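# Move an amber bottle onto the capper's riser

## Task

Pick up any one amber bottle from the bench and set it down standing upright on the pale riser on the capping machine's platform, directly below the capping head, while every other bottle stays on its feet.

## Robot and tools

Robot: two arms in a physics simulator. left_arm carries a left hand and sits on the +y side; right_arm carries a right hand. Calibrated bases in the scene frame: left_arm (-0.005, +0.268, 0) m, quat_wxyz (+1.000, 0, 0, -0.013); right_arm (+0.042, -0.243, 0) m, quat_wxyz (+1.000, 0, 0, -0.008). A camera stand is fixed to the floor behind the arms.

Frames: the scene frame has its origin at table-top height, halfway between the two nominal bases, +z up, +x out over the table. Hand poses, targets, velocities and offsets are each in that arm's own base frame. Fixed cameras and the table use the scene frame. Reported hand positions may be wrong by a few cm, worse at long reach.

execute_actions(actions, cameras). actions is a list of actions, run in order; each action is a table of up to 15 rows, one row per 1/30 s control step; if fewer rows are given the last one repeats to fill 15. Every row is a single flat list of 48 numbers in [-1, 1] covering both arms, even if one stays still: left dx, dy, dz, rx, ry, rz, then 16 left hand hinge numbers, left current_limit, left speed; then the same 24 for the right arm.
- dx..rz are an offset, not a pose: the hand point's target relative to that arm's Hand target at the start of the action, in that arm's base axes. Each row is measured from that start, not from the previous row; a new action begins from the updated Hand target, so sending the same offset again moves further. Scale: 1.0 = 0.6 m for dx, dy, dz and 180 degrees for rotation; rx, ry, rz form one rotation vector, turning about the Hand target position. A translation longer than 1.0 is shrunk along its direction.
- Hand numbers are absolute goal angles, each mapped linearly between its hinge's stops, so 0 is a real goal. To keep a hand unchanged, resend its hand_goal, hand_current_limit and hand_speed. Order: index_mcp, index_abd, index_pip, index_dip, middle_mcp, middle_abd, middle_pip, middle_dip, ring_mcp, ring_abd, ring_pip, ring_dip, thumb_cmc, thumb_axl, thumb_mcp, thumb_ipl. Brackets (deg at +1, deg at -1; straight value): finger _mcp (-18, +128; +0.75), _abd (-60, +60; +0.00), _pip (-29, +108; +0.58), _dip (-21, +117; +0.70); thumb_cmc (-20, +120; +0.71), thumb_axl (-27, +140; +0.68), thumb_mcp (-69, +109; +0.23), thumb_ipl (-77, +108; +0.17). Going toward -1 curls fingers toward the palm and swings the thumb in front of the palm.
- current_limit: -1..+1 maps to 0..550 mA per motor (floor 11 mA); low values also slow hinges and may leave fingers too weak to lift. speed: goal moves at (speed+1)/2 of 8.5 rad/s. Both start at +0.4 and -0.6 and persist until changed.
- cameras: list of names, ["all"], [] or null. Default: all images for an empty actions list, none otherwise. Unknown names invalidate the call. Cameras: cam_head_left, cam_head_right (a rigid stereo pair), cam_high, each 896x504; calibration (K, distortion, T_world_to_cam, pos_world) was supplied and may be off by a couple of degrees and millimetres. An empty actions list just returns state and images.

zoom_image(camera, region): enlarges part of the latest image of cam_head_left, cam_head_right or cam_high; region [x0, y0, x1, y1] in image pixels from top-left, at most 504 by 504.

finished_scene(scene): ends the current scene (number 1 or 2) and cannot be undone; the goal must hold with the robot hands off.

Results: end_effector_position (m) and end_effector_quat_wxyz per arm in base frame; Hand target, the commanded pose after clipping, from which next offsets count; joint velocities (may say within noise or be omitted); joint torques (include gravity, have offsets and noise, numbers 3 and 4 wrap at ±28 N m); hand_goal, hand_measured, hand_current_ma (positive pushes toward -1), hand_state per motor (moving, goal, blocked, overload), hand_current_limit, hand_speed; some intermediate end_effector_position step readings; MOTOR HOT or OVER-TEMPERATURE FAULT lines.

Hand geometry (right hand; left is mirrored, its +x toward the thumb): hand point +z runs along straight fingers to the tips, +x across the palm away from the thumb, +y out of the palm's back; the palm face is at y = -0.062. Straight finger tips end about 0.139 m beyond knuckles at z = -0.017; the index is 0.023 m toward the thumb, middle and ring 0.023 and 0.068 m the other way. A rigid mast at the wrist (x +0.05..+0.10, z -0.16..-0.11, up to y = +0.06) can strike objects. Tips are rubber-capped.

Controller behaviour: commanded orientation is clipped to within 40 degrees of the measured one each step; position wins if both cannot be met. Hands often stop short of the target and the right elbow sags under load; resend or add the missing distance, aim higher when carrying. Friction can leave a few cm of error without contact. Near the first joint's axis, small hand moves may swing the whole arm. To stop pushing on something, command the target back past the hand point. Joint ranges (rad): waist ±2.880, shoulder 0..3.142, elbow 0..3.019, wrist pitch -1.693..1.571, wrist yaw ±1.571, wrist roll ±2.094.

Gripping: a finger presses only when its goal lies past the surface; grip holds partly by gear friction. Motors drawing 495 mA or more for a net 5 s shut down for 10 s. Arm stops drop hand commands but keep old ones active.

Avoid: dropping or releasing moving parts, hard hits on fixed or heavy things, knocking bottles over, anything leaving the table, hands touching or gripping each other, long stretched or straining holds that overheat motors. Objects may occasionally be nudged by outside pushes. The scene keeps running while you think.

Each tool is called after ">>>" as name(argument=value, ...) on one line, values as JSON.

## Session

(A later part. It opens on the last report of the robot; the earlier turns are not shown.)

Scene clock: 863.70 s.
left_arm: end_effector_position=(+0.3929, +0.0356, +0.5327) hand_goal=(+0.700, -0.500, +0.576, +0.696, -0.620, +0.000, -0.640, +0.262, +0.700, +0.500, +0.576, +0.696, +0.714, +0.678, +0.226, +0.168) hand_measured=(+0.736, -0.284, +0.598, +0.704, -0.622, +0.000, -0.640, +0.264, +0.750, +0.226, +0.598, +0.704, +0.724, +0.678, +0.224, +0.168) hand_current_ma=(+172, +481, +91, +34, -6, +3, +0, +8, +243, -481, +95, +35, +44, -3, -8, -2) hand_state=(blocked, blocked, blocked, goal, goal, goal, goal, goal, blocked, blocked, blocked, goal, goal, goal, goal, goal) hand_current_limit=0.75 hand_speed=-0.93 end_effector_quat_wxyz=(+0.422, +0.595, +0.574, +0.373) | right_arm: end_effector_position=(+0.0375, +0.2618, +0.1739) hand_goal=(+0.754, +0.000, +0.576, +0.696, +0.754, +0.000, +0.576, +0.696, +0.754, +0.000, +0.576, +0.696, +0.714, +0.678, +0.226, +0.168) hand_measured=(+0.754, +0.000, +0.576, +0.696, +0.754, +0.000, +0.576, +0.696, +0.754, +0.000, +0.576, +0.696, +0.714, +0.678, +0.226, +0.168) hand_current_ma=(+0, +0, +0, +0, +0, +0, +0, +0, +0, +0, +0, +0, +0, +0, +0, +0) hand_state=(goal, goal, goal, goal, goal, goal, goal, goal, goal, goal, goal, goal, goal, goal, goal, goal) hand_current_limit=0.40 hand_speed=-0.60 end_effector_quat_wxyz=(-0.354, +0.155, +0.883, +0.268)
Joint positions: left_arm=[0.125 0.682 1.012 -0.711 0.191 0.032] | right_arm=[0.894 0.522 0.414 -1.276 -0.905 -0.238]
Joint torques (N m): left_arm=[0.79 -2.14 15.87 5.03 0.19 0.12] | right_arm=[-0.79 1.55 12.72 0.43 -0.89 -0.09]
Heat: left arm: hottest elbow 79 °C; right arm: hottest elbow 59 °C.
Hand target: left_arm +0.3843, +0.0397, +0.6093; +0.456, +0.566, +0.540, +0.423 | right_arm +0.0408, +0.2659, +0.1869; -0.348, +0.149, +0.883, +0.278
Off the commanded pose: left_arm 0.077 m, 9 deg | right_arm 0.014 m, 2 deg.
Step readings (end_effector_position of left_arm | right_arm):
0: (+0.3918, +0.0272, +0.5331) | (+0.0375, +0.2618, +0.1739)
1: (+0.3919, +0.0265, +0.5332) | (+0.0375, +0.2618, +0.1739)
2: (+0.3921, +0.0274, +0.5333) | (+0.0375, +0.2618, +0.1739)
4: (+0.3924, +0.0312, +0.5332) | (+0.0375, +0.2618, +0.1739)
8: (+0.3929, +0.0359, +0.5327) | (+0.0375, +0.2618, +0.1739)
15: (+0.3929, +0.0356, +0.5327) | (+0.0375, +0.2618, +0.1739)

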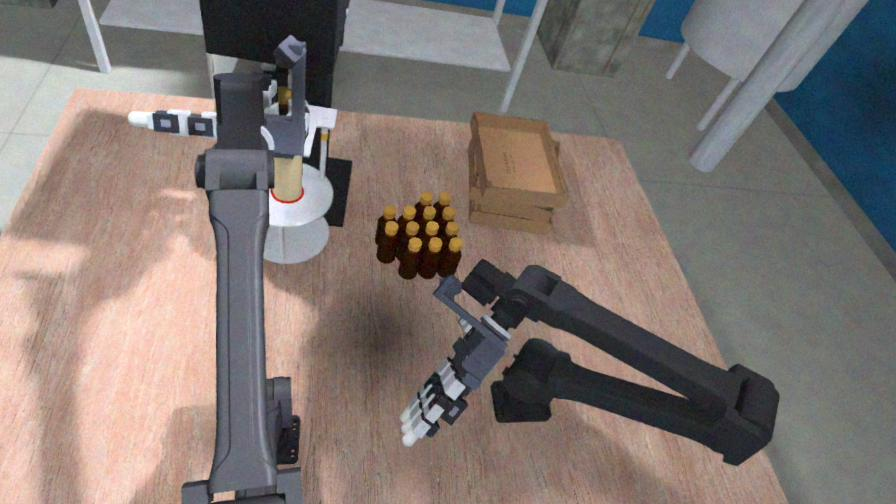

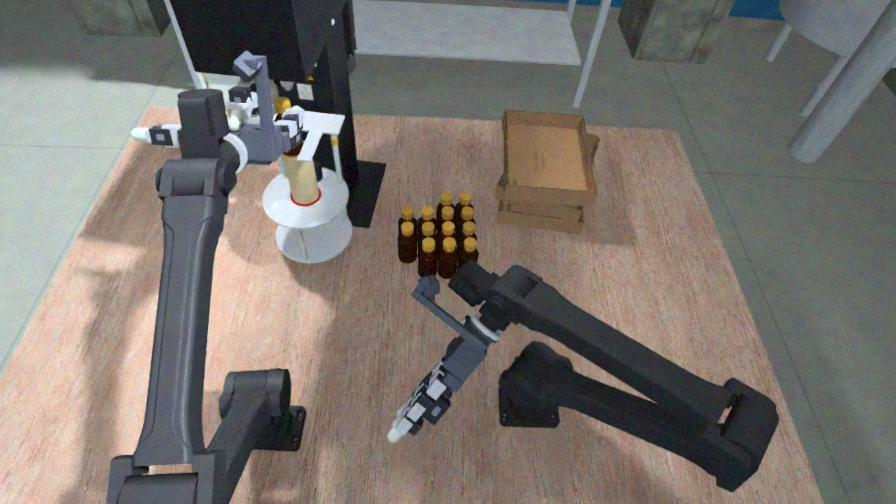

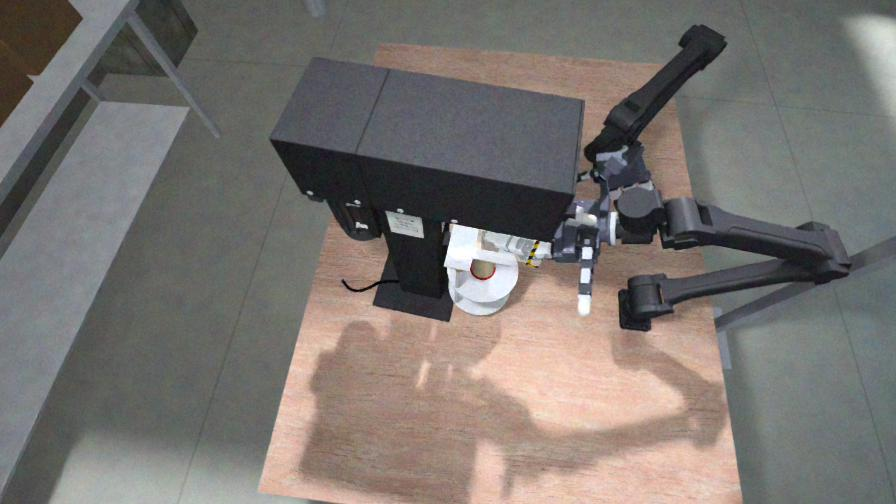

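>>> execute_actions(actions=[[[0.003,-0.005,-0.05,0,0,0, 0.70,-0.5,0.576,0.696, -0.62,0,-0.64,0.261, 0.70,0.5,0.576,0.696, 0.714,0.678,0.226,0.168, 0.75,-0.93, 0,0,0,0,0,0, 0.754,0,0.576,0.696,0.754,0,0.576,0.696,0.754,0,0.576,0.696,0.714,0.678,0.226,0.168,0.4,-0.6]],[[0.004,0,-0.025,0,0,0, 0.70,-0.5,0.576,0.696, -0.62,0,-0.64,0.261, 0.70,0.5,0.576,0.696, 0.714,0.678,0.226,0.168, 0.75,-0.93, 0,0,0,0,0,0, 0.754,0,0.576,0.696,0.754,0,0.576,0.696,0.754,0,0.576,0.696,0.714,0.678,0.226,0.168,0.4,-0.6]]], cameras=["all"])

>>> zoom_image(camera="cam_head_right", region=[250, 85, 340, 175])

>>> zoom_image(camera="cam_high", region=[460, 220, 530, 270])

>>> zoom_image(camera="cam_head_left", region=[240, 65, 340, 165])

Scene clock: 879.30 s.
left_arm: end_effector_position=(+0.3963, +0.0371, +0.5394) hand_goal=(+0.700, -0.500, +0.576, +0.696, -0.620, +0.000, -0.640, +0.262, +0.700, +0.500, +0.576, +0.696, +0.714, +0.678, +0.226, +0.168) hand_measured=(+0.740, -0.284, +0.600, +0.704, -0.622, +0.000, -0.640, +0.264, +0.750, +0.226, +0.598, +0.704, +0.724, +0.678, +0.224, +0.168) hand_current_ma=(+187, +481, +100, +36, -6, +3, +0, +8, +240, -481, +92, +34, +44, -3, -8, -2) hand_state=(blocked, blocked, blocked, goal, goal, goal, goal, goal, blocked, blocked, blocked, goal, goal, goal, goal, goal) hand_current_limit=0.75 hand_speed=-0.93 end_effector_quat_wxyz=(+0.437, +0.582, +0.558, +0.398) | right_arm: end_effector_position=(+0.0375, +0.2618, +0.1739) hand_goal=(+0.754, +0.000, +0.576, +0.696, +0.754, +0.000, +0.576, +0.696, +0.754, +0.000, +0.576, +0.696, +0.714, +0.678, +0.226, +0.168) hand_measured=(+0.754, +0.000, +0.576, +0.696, +0.754, +0.000, +0.576, +0.696, +0.754, +0.000, +0.576, +0.696, +0.714, +0.678, +0.226, +0.168) hand_current_ma=(+0, +0, +0, +0, +0, +0, +0, +0, +0, +0, +0, +0, +0, +0, +0, +0) hand_state=(goal, goal, goal, goal, goal, goal, goal, goal, goal, goal, goal, goal, goal, goal, goal, goal) hand_current_limit=0.40 hand_speed=-0.60 end_effector_quat_wxyz=(-0.354, +0.155, +0.883, +0.268)
Joint positions: left_arm=[0.125 0.68 0.979 -0.61 0.185 0.032] | right_arm=[0.894 0.522 0.414 -1.276 -0.905 -0.238]
Joint torques (N m): left_arm=[-0.38 -3.19 9.46 5.23 -0.08 0.08] | right_arm=[-0.79 1.61 12.74 0.42 -0.89 -0.08]
Heat: left arm: hottest elbow 80 °C; right arm: hottest elbow 59 °C.
Hand target: left_arm +0.3886, +0.0367, +0.5643; +0.456, +0.567, +0.540, +0.423 | right_arm +0.0408, +0.2659, +0.1869; -0.348, +0.149, +0.883, +0.278
Off the commanded pose: left_arm 0.026 m, 5 deg | right_arm 0.014 m, 2 deg.
Step readings (end_effector_position of left_arm | right_arm):
0: (+0.3929, +0.0356, +0.5327) | (+0.0375, +0.2618, +0.1739)
1: (+0.3930, +0.0359, +0.5345) | (+0.0375, +0.2618, +0.1739)
2: (+0.3933, +0.0365, +0.5372) | (+0.0375, +0.2618, +0.1739)
4: (+0.3933, +0.0367, +0.5442) | (+0.0375, +0.2618, +0.1739)
8: (+0.3933, +0.0367, +0.5498) | (+0.0375, +0.2618, +0.1739)
15: (+0.3933, +0.0367, +0.5498) | (+0.0375, +0.2618, +0.1739)
16: (+0.3937, +0.0368, +0.5492) | (+0.0375, +0.2618, +0.1739)
17: (+0.3938, +0.0368, +0.5490) | (+0.0375, +0.2618, +0.1739)
19: (+0.3951, +0.0370, +0.5457) | (+0.0375, +0.2618, +0.1739)
23: (+0.3963, +0.0371, +0.5396) | (+0.0375, +0.2618, +0.1739)
30: (+0.3963, +0.0371, +0.5394) | (+0.0375, +0.2618, +0.1739)

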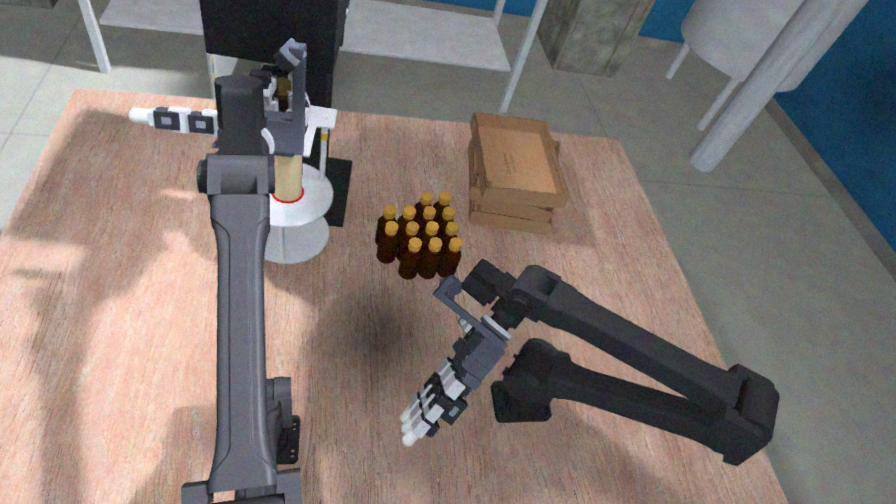

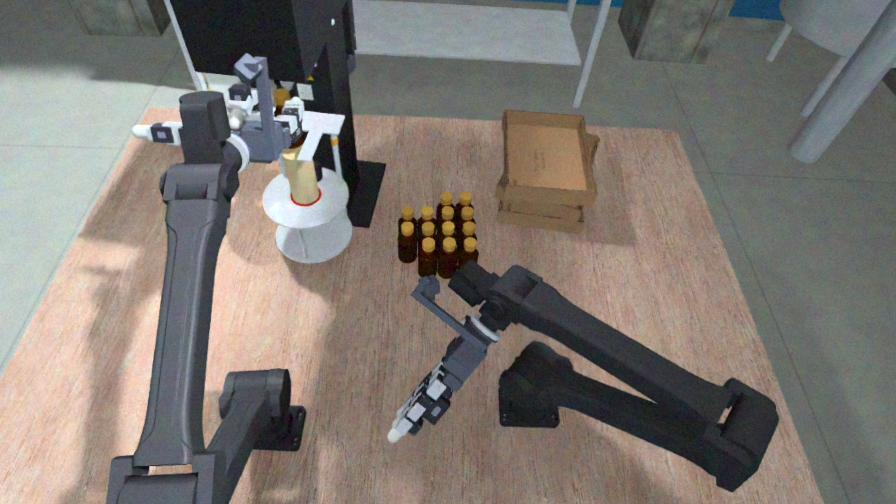

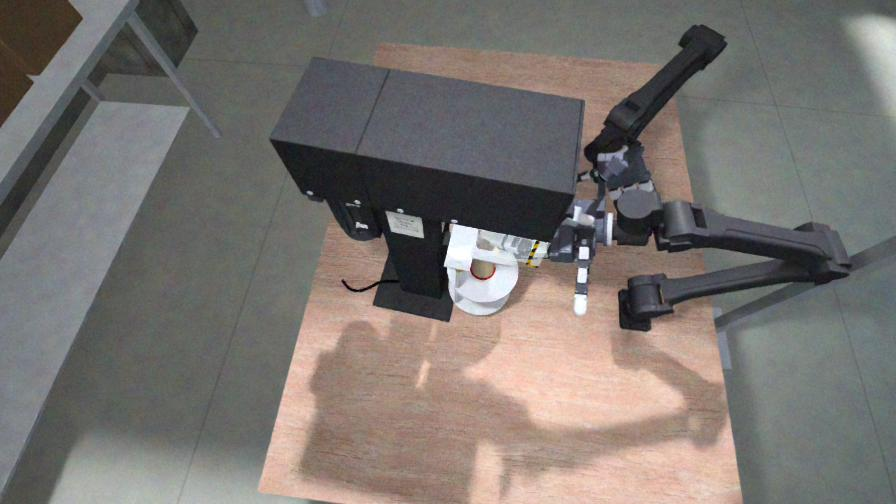

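Scaled by 5.600 from the camera's 896x504 image, which has a finer 1280x720 frame.

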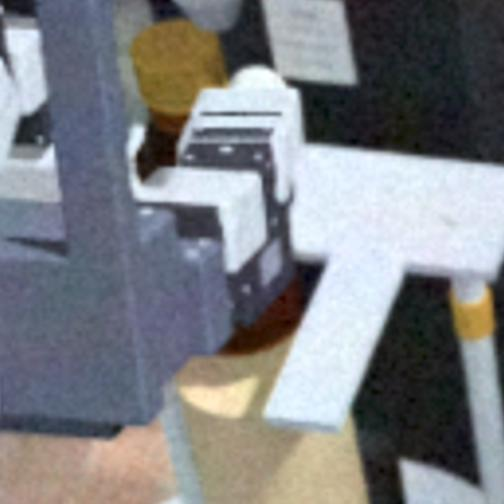

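Scaled by 7.200 from the camera's 896x504 image, which has a finer 1280x720 frame.

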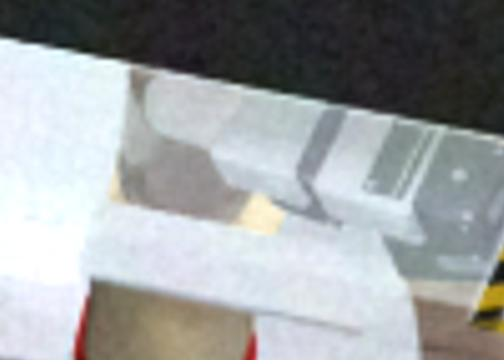

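Scaled by 5.040 from the camera's 896x504 image, which has a finer 1280x720 frame.

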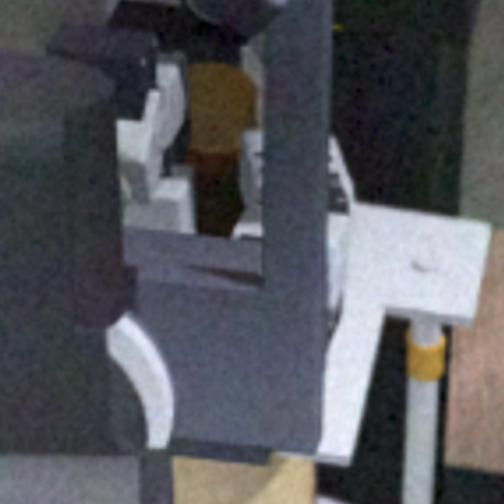

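>>> execute_actions(actions=[[[-0.004,0,-0.022,0,0.008,0, 0.70,-0.5,0.576,0.696, -0.62,0,-0.64,0.261, 0.70,0.5,0.576,0.696, 0.714,0.678,0.226,0.168, 0.75,-0.93, 0,0,0,0,0,0, 0.754,0,0.576,0.696,0.754,0,0.576,0.696,0.754,0,0.576,0.696,0.714,0.678,0.226,0.168,0.4,-0.6]]], cameras=["all"])

>>> zoom_image(camera="cam_head_right", region=[250, 85, 340, 175])

>>> zoom_image(camera="cam_high", region=[460, 220, 530, 270])

Scene clock: 905.27 s.
left_arm: end_effector_position=(+0.3956, +0.0370, +0.5286) hand_goal=(+0.700, -0.500, +0.576, +0.696, -0.620, +0.000, -0.640, +0.262, +0.700, +0.500, +0.576, +0.696, +0.714, +0.678, +0.226, +0.168) hand_measured=(+0.740, -0.284, +0.600, +0.704, -0.622, +0.000, -0.640, +0.264, +0.748, +0.226, +0.598, +0.704, +0.724, +0.678, +0.224, +0.168) hand_current_ma=(+187, +481, +100, +36, -6, +3, +0, +8, +235, -481, +90, +34, +44, -3, -8, -2) hand_state=(blocked, blocked, blocked, goal, goal, goal, goal, goal, blocked, blocked, blocked, goal, goal, goal, goal, goal) hand_current_limit=0.75 hand_speed=-0.93 end_effector_quat_wxyz=(+0.434, +0.584, +0.562, +0.393) | right_arm: end_effector_position=(+0.0375, +0.2618, +0.1739) hand_goal=(+0.754, +0.000, +0.576, +0.696, +0.754, +0.000, +0.576, +0.696, +0.754, +0.000, +0.576, +0.696, +0.714, +0.678, +0.226, +0.168) hand_measured=(+0.754, +0.000, +0.576, +0.696, +0.754, +0.000, +0.576, +0.696, +0.754, +0.000, +0.576, +0.696, +0.714, +0.678, +0.226, +0.168) hand_current_ma=(+0, +0, +0, +0, +0, +0, +0, +0, +0, +0, +0, +0, +0, +0, +0, +0) hand_state=(goal, goal, goal, goal, goal, goal, goal, goal, goal, goal, goal, goal, goal, goal, goal, goal) hand_current_limit=0.40 hand_speed=-0.60 end_effector_quat_wxyz=(-0.354, +0.155, +0.883, +0.268)
Joint positions: left_arm=[0.125 0.672 0.957 -0.61 0.185 0.032] | right_arm=[0.894 0.522 0.414 -1.276 -0.905 -0.238]
Joint torques (N m): left_arm=[-0.21 -3.37 9.47 4.52 -0.05 0.12] | right_arm=[-0.79 1.55 12.74 0.42 -0.89 -0.09]
Heat: left arm: hottest elbow 73 °C; right arm: hottest elbow 59 °C.
Hand target: left_arm +0.3862, +0.0367, +0.5509; +0.449, +0.572, +0.546, +0.416 | right_arm +0.0408, +0.2659, +0.1869; -0.348, +0.149, +0.883, +0.278
Off the commanded pose: left_arm 0.024 m, 4 deg | right_arm 0.014 m, 2 deg.
Step readings (end_effector_position of left_arm | right_arm):
0: (+0.3963, +0.0371, +0.5394) | (+0.0375, +0.2618, +0.1739)
1: (+0.3964, +0.0371, +0.5384) | (+0.0375, +0.2618, +0.1739)
2: (+0.3958, +0.0371, +0.5374) | (+0.0375, +0.2618, +0.1739)
4: (+0.3952, +0.0370, +0.5332) | (+0.0375, +0.2618, +0.1739)
8: (+0.3956, +0.0370, +0.5288) | (+0.0375, +0.2618, +0.1739)
15: (+0.3956, +0.0370, +0.5286) | (+0.0375, +0.2618, +0.1739)

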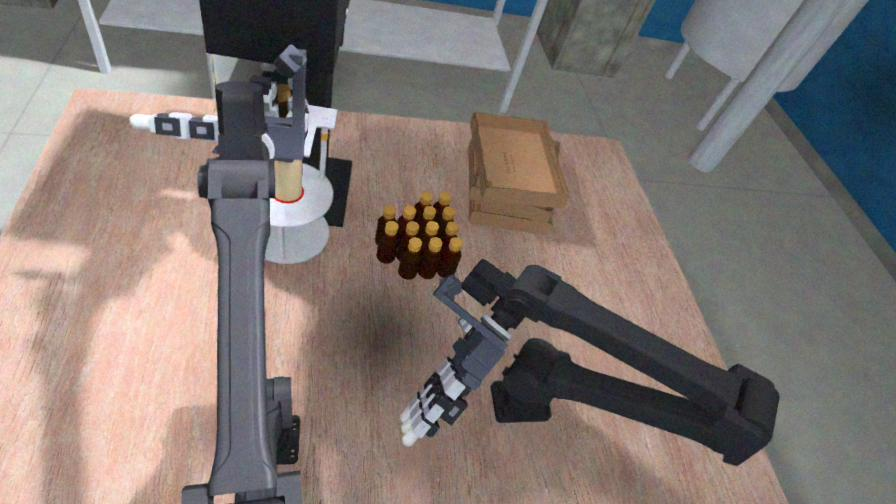

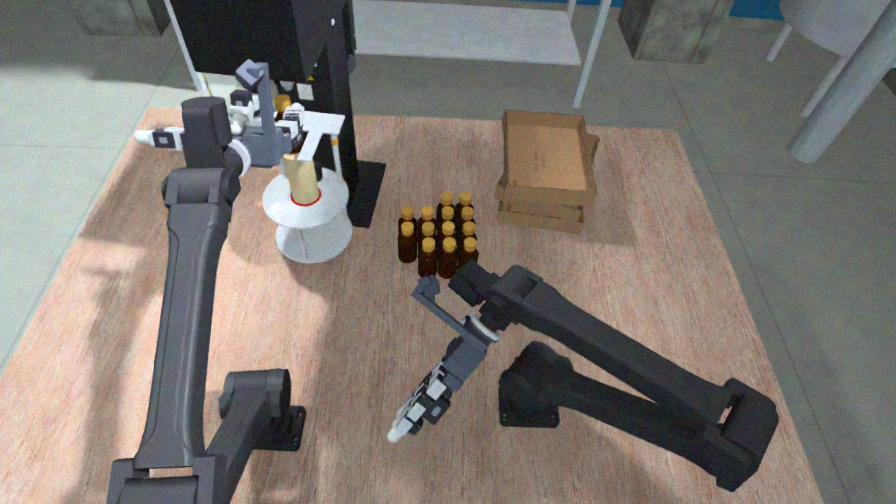

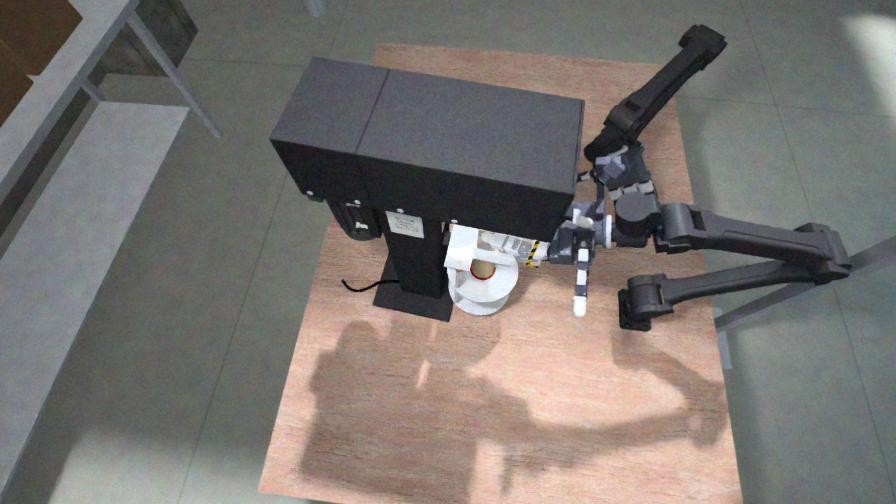

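Scaled by 5.600 from the camera's 896x504 image, which has a finer 1280x720 frame.

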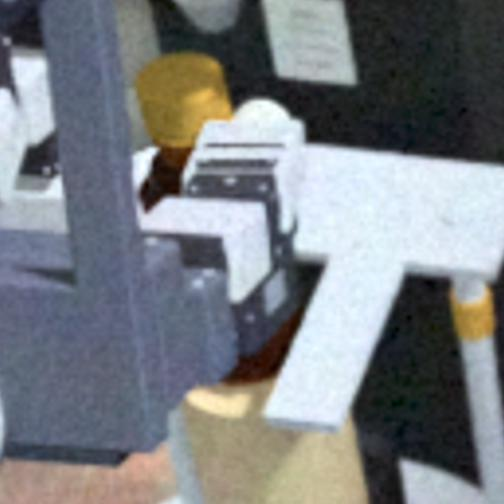

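Scaled by 7.200 from the camera's 896x504 image, which has a finer 1280x720 frame.

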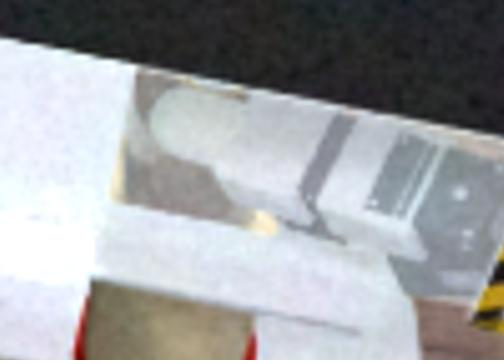

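>>> execute_actions(actions=[[[-0.003,0,-0.022,0,0.004,0, 0.70,-0.5,0.576,0.696, -0.62,0,-0.64,0.261, 0.70,0.5,0.576,0.696, 0.714,0.678,0.226,0.168, 0.75,-0.93, 0,0,0,0,0,0, 0.754,0,0.576,0.696,0.754,0,0.576,0.696,0.754,0,0.576,0.696,0.714,0.678,0.226,0.168,0.4,-0.6]]], cameras=["cam_high","cam_head_right"])

>>> zoom_image(camera="cam_head_right", region=[250, 85, 340, 175])

>>> zoom_image(camera="cam_high", region=[460, 220, 530, 270])

Scene clock: 914.43 s.
left_arm: end_effector_position=(+0.3907, +0.0363, +0.5218) hand_goal=(+0.700, -0.500, +0.576, +0.696, -0.620, +0.000, -0.640, +0.262, +0.700, +0.500, +0.576, +0.696, +0.714, +0.678, +0.226, +0.168) hand_measured=(+0.730, -0.286, +0.592, +0.702, -0.622, +0.000, -0.640, +0.264, +0.740, +0.226, +0.590, +0.702, +0.724, +0.678, +0.224, +0.168) hand_current_ma=(+141, +481, +65, +26, -6, +3, +0, +8, +192, -481, +63, +23, +44, -3, -8, -2) hand_state=(blocked, blocked, goal, goal, goal, goal, goal, goal, blocked, blocked, goal, goal, goal, goal, goal, goal) hand_current_limit=0.75 hand_speed=-0.93 end_effector_quat_wxyz=(+0.434, +0.585, +0.562, +0.393) | right_arm: end_effector_position=(+0.0375, +0.2618, +0.1739) hand_goal=(+0.754, +0.000, +0.576, +0.696, +0.754, +0.000, +0.576, +0.696, +0.754, +0.000, +0.576, +0.696, +0.714, +0.678, +0.226, +0.168) hand_measured=(+0.754, +0.000, +0.576, +0.696, +0.754, +0.000, +0.576, +0.696, +0.754, +0.000, +0.576, +0.696, +0.714, +0.678, +0.226, +0.168) hand_current_ma=(+0, +0, +0, +0, +0, +0, +0, +0, +0, +0, +0, +0, +0, +0, +0, +0) hand_state=(goal, goal, goal, goal, goal, goal, goal, goal, goal, goal, goal, goal, goal, goal, goal, goal) hand_current_limit=0.40 hand_speed=-0.60 end_effector_quat_wxyz=(-0.354, +0.155, +0.883, +0.268)
Joint positions: left_arm=[0.125 0.653 0.933 -0.606 0.185 0.032] | right_arm=[0.894 0.522 0.414 -1.276 -0.905 -0.238]
Joint torques (N m): left_arm=[-0.15 -2.84 9.03 4.53 -0.03 0.14] | right_arm=[-0.73 1.61 12.72 0.42 -0.89 -0.09]
Heat: left arm: hottest elbow 71 °C; right arm: hottest elbow 59 °C.
Hand target: left_arm +0.3844, +0.0367, +0.5379; +0.446, +0.574, +0.549, +0.412 | right_arm +0.0408, +0.2659, +0.1869; -0.348, +0.149, +0.883, +0.278
Off the commanded pose: left_arm 0.017 m, 3 deg | right_arm 0.014 m, 2 deg.
Step readings (end_effector_position of left_arm | right_arm):
0: (+0.3956, +0.0370, +0.5286) | (+0.0375, +0.2618, +0.1739)
1: (+0.3956, +0.0370, +0.5275) | (+0.0375, +0.2618, +0.1739)
2: (+0.3948, +0.0369, +0.5262) | (+0.0375, +0.2618, +0.1739)
4: (+0.3929, +0.0366, +0.5219) | (+0.0375, +0.2618, +0.1739)
8: (+0.3907, +0.0363, +0.5218) | (+0.0375, +0.2618, +0.1739)
15: (+0.3907, +0.0363, +0.5218) | (+0.0375, +0.2618, +0.1739)
Images, in order (width x height): cam_head_right 896x504, cam_high 896x504.

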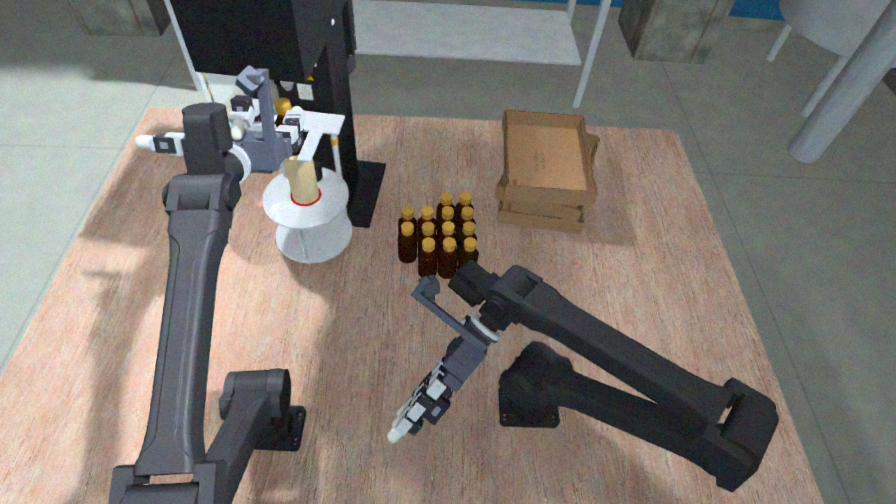

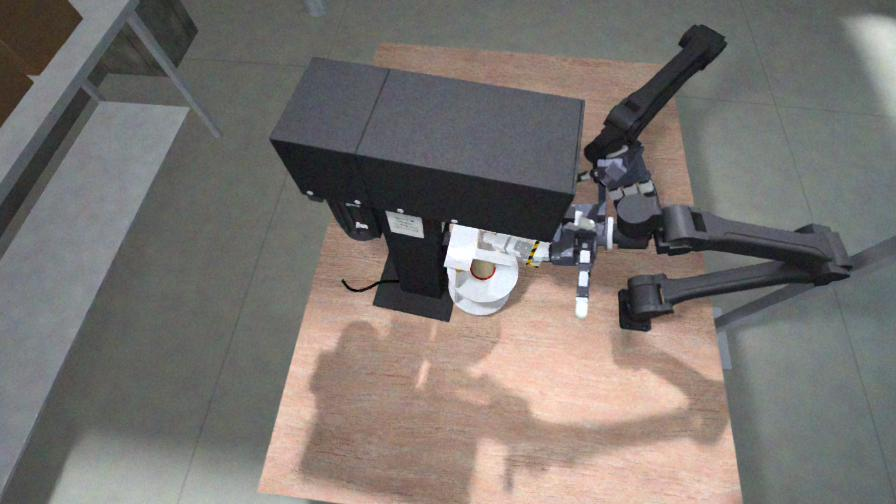

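Scaled by 5.600 from the camera's 896x504 image, which has a finer 1280x720 frame.

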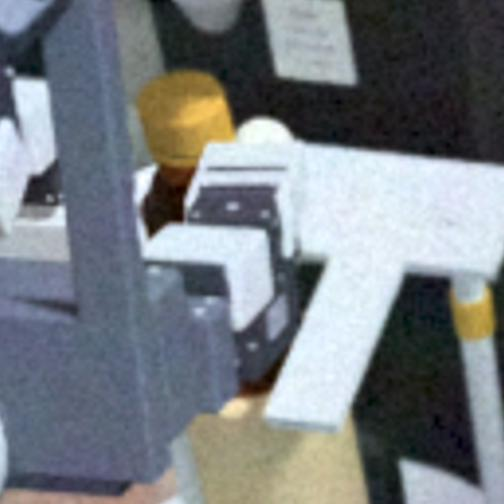

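Scaled by 7.200 from the camera's 896x504 image, which has a finer 1280x720 frame.

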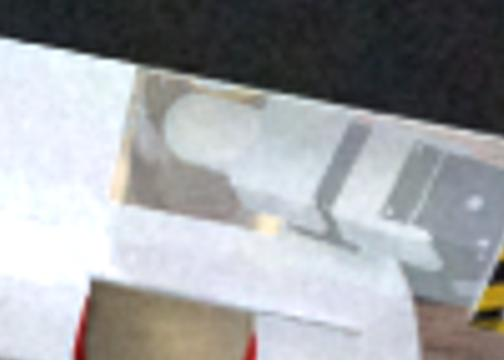

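>>> execute_actions(actions=[[[0.008,0,-0.022,0,0.003,0, 0.70,-0.5,0.576,0.696, -0.62,0,-0.64,0.261, 0.70,0.5,0.576,0.696, 0.714,0.678,0.226,0.168, 0.75,-0.93, 0,0,0,0,0,0, 0.754,0,0.576,0.696,0.754,0,0.576,0.696,0.754,0,0.576,0.696,0.714,0.678,0.226,0.168,0.4,-0.6]]], cameras=["cam_high","cam_head_right","cam_head_left"])

>>> zoom_image(camera="cam_head_right", region=[250, 85, 340, 175])

>>> zoom_image(camera="cam_high", region=[460, 220, 530, 270])

>>> zoom_image(camera="cam_head_left", region=[240, 65, 340, 165])

Scene clock: 929.67 s.
left_arm: end_effector_position=(+0.3920, +0.0367, +0.5179) hand_goal=(+0.700, -0.500, +0.576, +0.696, -0.620, +0.000, -0.640, +0.262, +0.700, +0.500, +0.576, +0.696, +0.714, +0.678, +0.226, +0.168) hand_measured=(+0.722, -0.290, +0.584, +0.700, -0.622, +0.000, -0.640, +0.264, +0.730, +0.226, +0.586, +0.700, +0.724, +0.678, +0.224, +0.168) hand_current_ma=(+96, +481, +36, +14, -6, +3, +0, +8, +137, -481, +39, +15, +44, -3, -8, -2) hand_state=(blocked, blocked, goal, goal, goal, goal, goal, goal, blocked, blocked, goal, goal, goal, goal, goal, goal) hand_current_limit=0.75 hand_speed=-0.93 end_effector_quat_wxyz=(+0.436, +0.583, +0.559, +0.397) | right_arm: end_effector_position=(+0.0375, +0.2618, +0.1739) hand_goal=(+0.754, +0.000, +0.576, +0.696, +0.754, +0.000, +0.576, +0.696, +0.754, +0.000, +0.576, +0.696, +0.714, +0.678, +0.226, +0.168) hand_measured=(+0.754, +0.000, +0.576, +0.696, +0.754, +0.000, +0.576, +0.696, +0.754, +0.000, +0.576, +0.696, +0.714, +0.678, +0.226, +0.168) hand_current_ma=(+0, +0, +0, +0, +0, +0, +0, +0, +0, +0, +0, +0, +0, +0, +0, +0) hand_state=(goal, goal, goal, goal, goal, goal, goal, goal, goal, goal, goal, goal, goal, goal, goal, goal) hand_current_limit=0.40 hand_speed=-0.60 end_effector_quat_wxyz=(-0.354, +0.155, +0.883, +0.268)
Joint positions: left_arm=[0.125 0.652 0.914 -0.577 0.184 0.032] | right_arm=[0.894 0.522 0.414 -1.276 -0.905 -0.238]
Joint torques (N m): left_arm=[-0.44 -2.43 8.42 4.29 -0.1 0.14] | right_arm=[-0.79 1.55 12.72 0.39 -0.89 -0.09]
Heat: left arm: hottest elbow 69 °C; right arm: hottest elbow 59 °C.
Hand target: left_arm +0.3891, +0.0367, +0.5249; +0.443, +0.576, +0.551, +0.410 | right_arm +0.0408, +0.2659, +0.1869; -0.348, +0.149, +0.883, +0.278
Off the commanded pose: left_arm 0.007 m, 2 deg | right_arm 0.014 m, 2 deg.
Step readings (end_effector_position of left_arm | right_arm):
0: (+0.3907, +0.0363, +0.5218) | (+0.0375, +0.2618, +0.1739)
1: (+0.3910, +0.0365, +0.5208) | (+0.0375, +0.2618, +0.1739)
2: (+0.3911, +0.0366, +0.5202) | (+0.0375, +0.2618, +0.1739)
4: (+0.3919, +0.0367, +0.5180) | (+0.0375, +0.2618, +0.1739)
8: (+0.3920, +0.0367, +0.5179) | (+0.0375, +0.2618, +0.1739)
15: (+0.3920, +0.0367, +0.5179) | (+0.0375, +0.2618, +0.1739)

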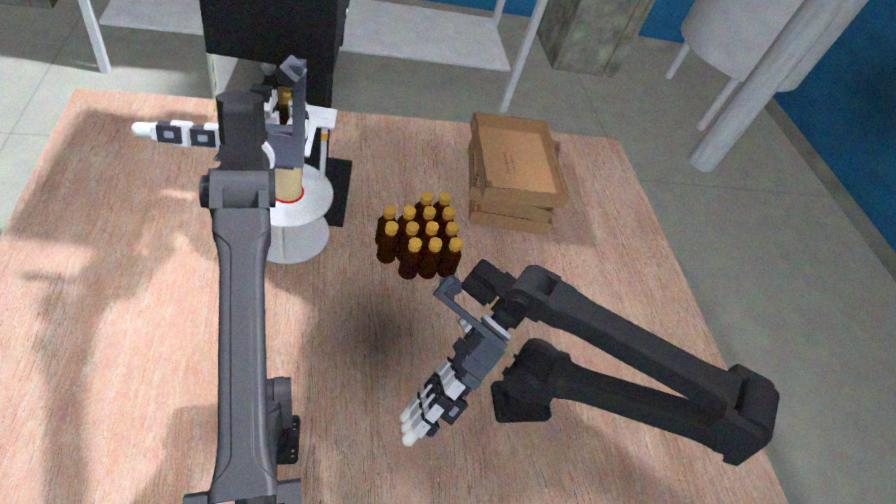

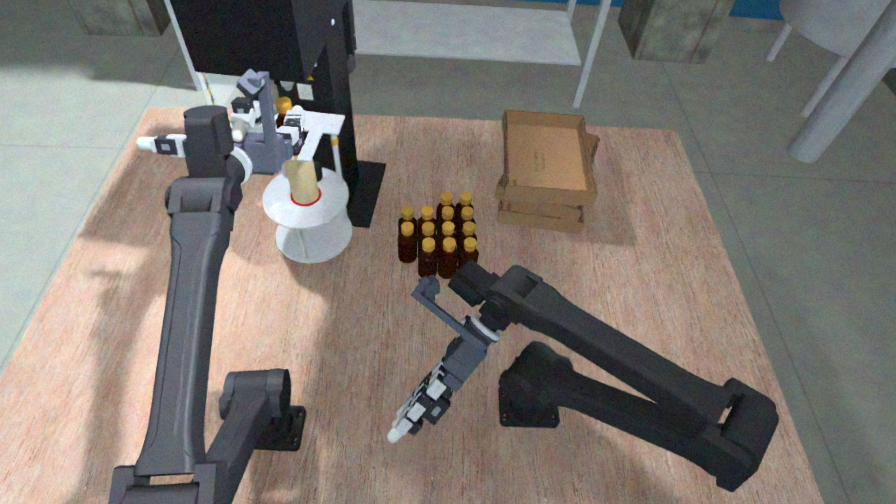

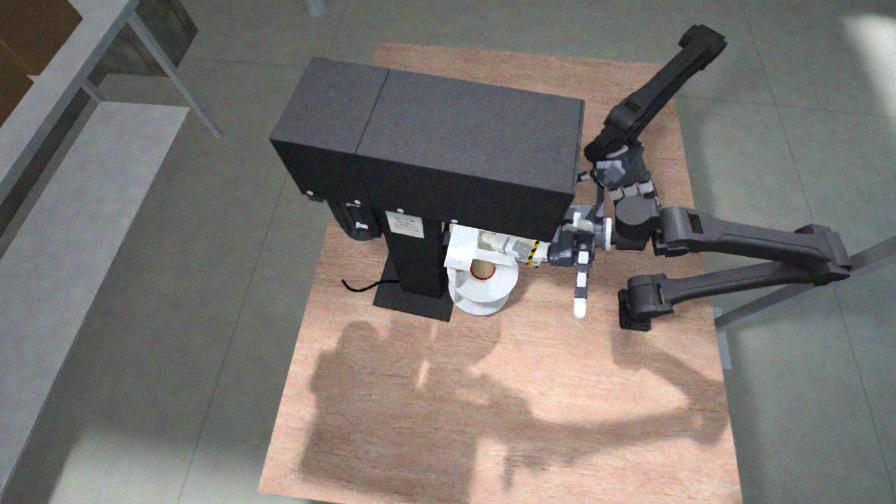

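Scaled by 5.600 from the camera's 896x504 image, which has a finer 1280x720 frame.

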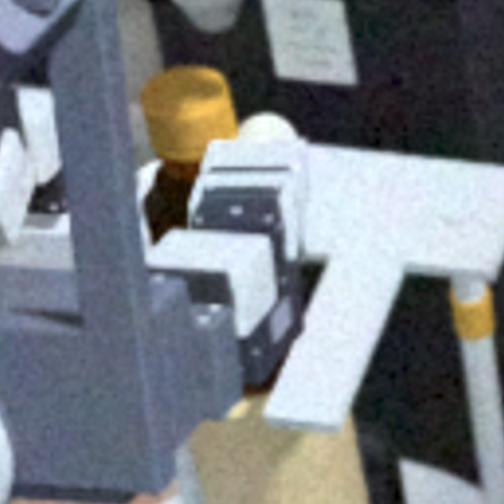

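Scaled by 7.200 from the camera's 896x504 image, which has a finer 1280x720 frame.

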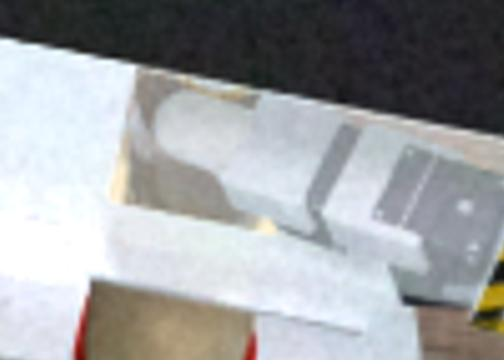

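Scaled by 5.040 from the camera's 896x504 image, which has a finer 1280x720 frame.

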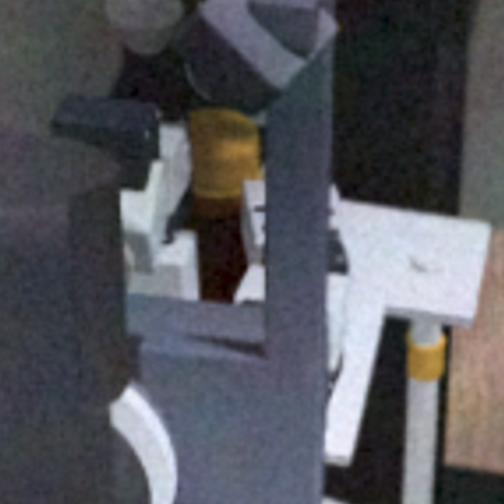

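>>> execute_actions(actions=[[[0.0,0,-0.02,0,0.003,0, 0.70,-0.5,0.576,0.696, -0.62,0,-0.64,0.261, 0.70,0.5,0.576,0.696, 0.714,0.678,0.226,0.168, 0.75,-0.93, 0,0,0,0,0,0, 0.754,0,0.576,0.696,0.754,0,0.576,0.696,0.754,0,0.576,0.696,0.714,0.678,0.226,0.168,0.4,-0.6]]], cameras=["cam_high","cam_head_right","cam_head_left"])

>>> zoom_image(camera="cam_head_right", region=[250, 85, 340, 175])

>>> zoom_image(camera="cam_high", region=[460, 220, 530, 270])

>>> zoom_image(camera="cam_head_left", region=[240, 65, 340, 165])

Scene clock: 953.27 s.
left_arm: end_effector_position=(+0.3893, +0.0364, +0.5132) hand_goal=(+0.700, -0.500, +0.576, +0.696, -0.620, +0.000, -0.640, +0.262, +0.700, +0.500, +0.576, +0.696, +0.714, +0.678, +0.226, +0.168) hand_measured=(+0.706, -0.292, +0.576, +0.696, -0.622, +0.000, -0.640, +0.264, +0.714, +0.226, +0.578, +0.698, +0.724, +0.678, +0.224, +0.168) hand_current_ma=(+29, +481, +2, +2, -6, +3, +0, +8, +64, -481, +8, +5, +44, -3, -8, -2) hand_state=(goal, blocked, goal, goal, goal, goal, goal, goal, goal, blocked, goal, goal, goal, goal, goal, goal) hand_current_limit=0.75 hand_speed=-0.93 end_effector_quat_wxyz=(+0.439, +0.581, +0.557, +0.400) | right_arm: end_effector_position=(+0.0375, +0.2618, +0.1739) hand_goal=(+0.754, +0.000, +0.576, +0.696, +0.754, +0.000, +0.576, +0.696, +0.754, +0.000, +0.576, +0.696, +0.714, +0.678, +0.226, +0.168) hand_measured=(+0.754, +0.000, +0.576, +0.696, +0.754, +0.000, +0.576, +0.696, +0.754, +0.000, +0.576, +0.696, +0.714, +0.678, +0.226, +0.168) hand_current_ma=(+0, +0, +0, +0, +0, +0, +0, +0, +0, +0, +0, +0, +0, +0, +0, +0) hand_state=(goal, goal, goal, goal, goal, goal, goal, goal, goal, goal, goal, goal, goal, goal, goal, goal) hand_current_limit=0.40 hand_speed=-0.60 end_effector_quat_wxyz=(-0.354, +0.155, +0.883, +0.268)
Joint positions: left_arm=[0.125 0.639 0.89 -0.556 0.184 0.032] | right_arm=[0.894 0.522 0.414 -1.276 -0.905 -0.238]
Joint torques (N m): left_arm=[-0.32 -1.79 8.09 3.86 -0.11 0.16] | right_arm=[-0.73 1.55 12.74 0.4 -0.89 -0.09]
Heat: left arm: hottest elbow 64 °C; right arm: hottest elbow 59 °C.
Hand target: left_arm +0.3891, +0.0367, +0.5127; +0.441, +0.578, +0.553, +0.407 | right_arm +0.0408, +0.2659, +0.1869; -0.348, +0.149, +0.883, +0.278
Off the commanded pose: left_arm 0.001 m, 1 deg | right_arm 0.014 m, 2 deg.
Step readings (end_effector_position of left_arm | right_arm):
0: (+0.3920, +0.0367, +0.5179) | (+0.0375, +0.2618, +0.1739)
1: (+0.3921, +0.0367, +0.5169) | (+0.0375, +0.2618, +0.1739)
2: (+0.3917, +0.0367, +0.5159) | (+0.0375, +0.2618, +0.1739)
4: (+0.3902, +0.0365, +0.5137) | (+0.0375, +0.2618, +0.1739)
8: (+0.3893, +0.0364, +0.5134) | (+0.0375, +0.2618, +0.1739)
15: (+0.3893, +0.0364, +0.5132) | (+0.0375, +0.2618, +0.1739)

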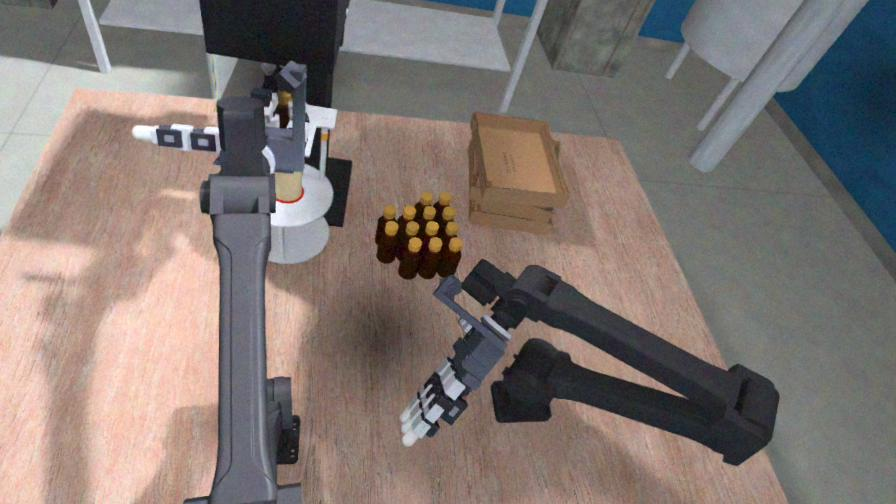

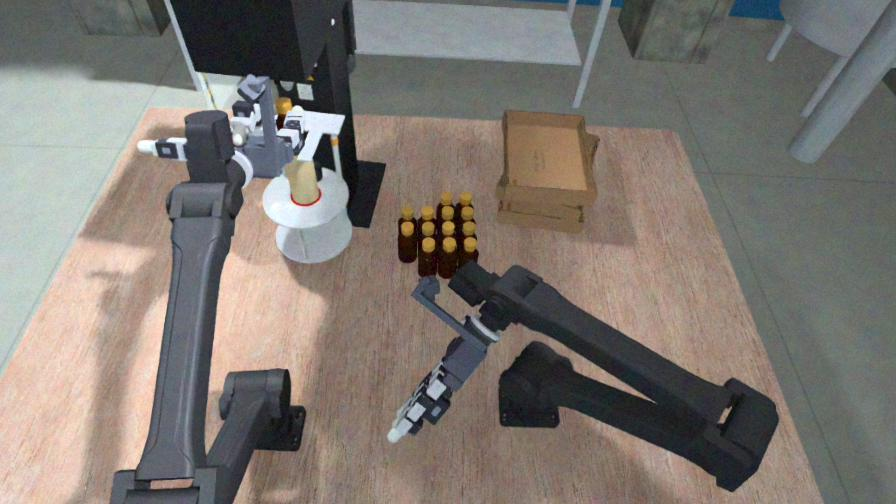

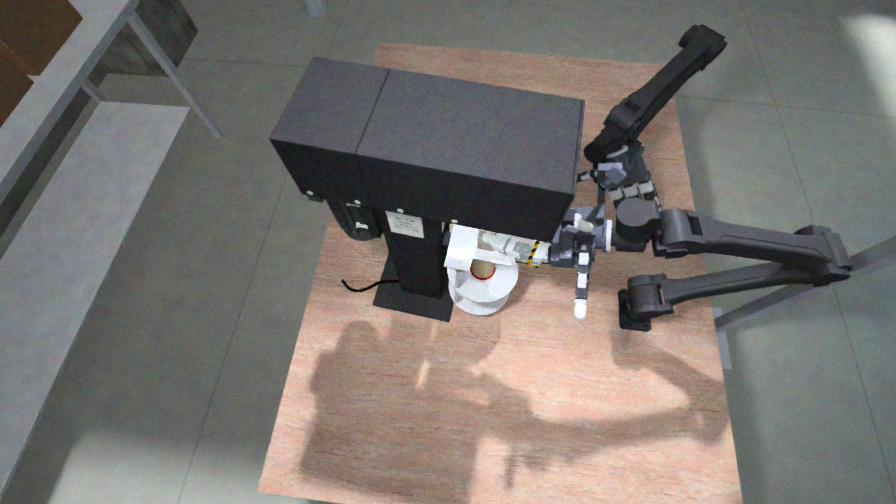

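Scaled by 5.600 from the camera's 896x504 image, which has a finer 1280x720 frame.

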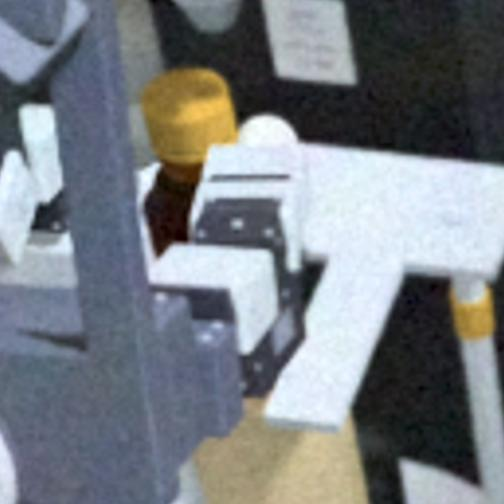

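Scaled by 7.200 from the camera's 896x504 image, which has a finer 1280x720 frame.

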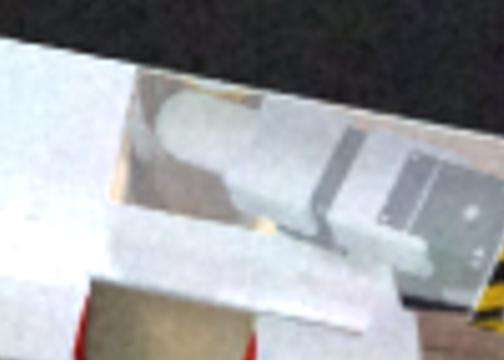

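Scaled by 5.040 from the camera's 896x504 image, which has a finer 1280x720 frame.

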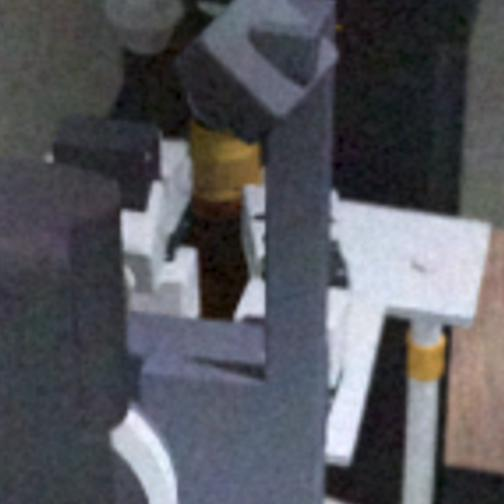

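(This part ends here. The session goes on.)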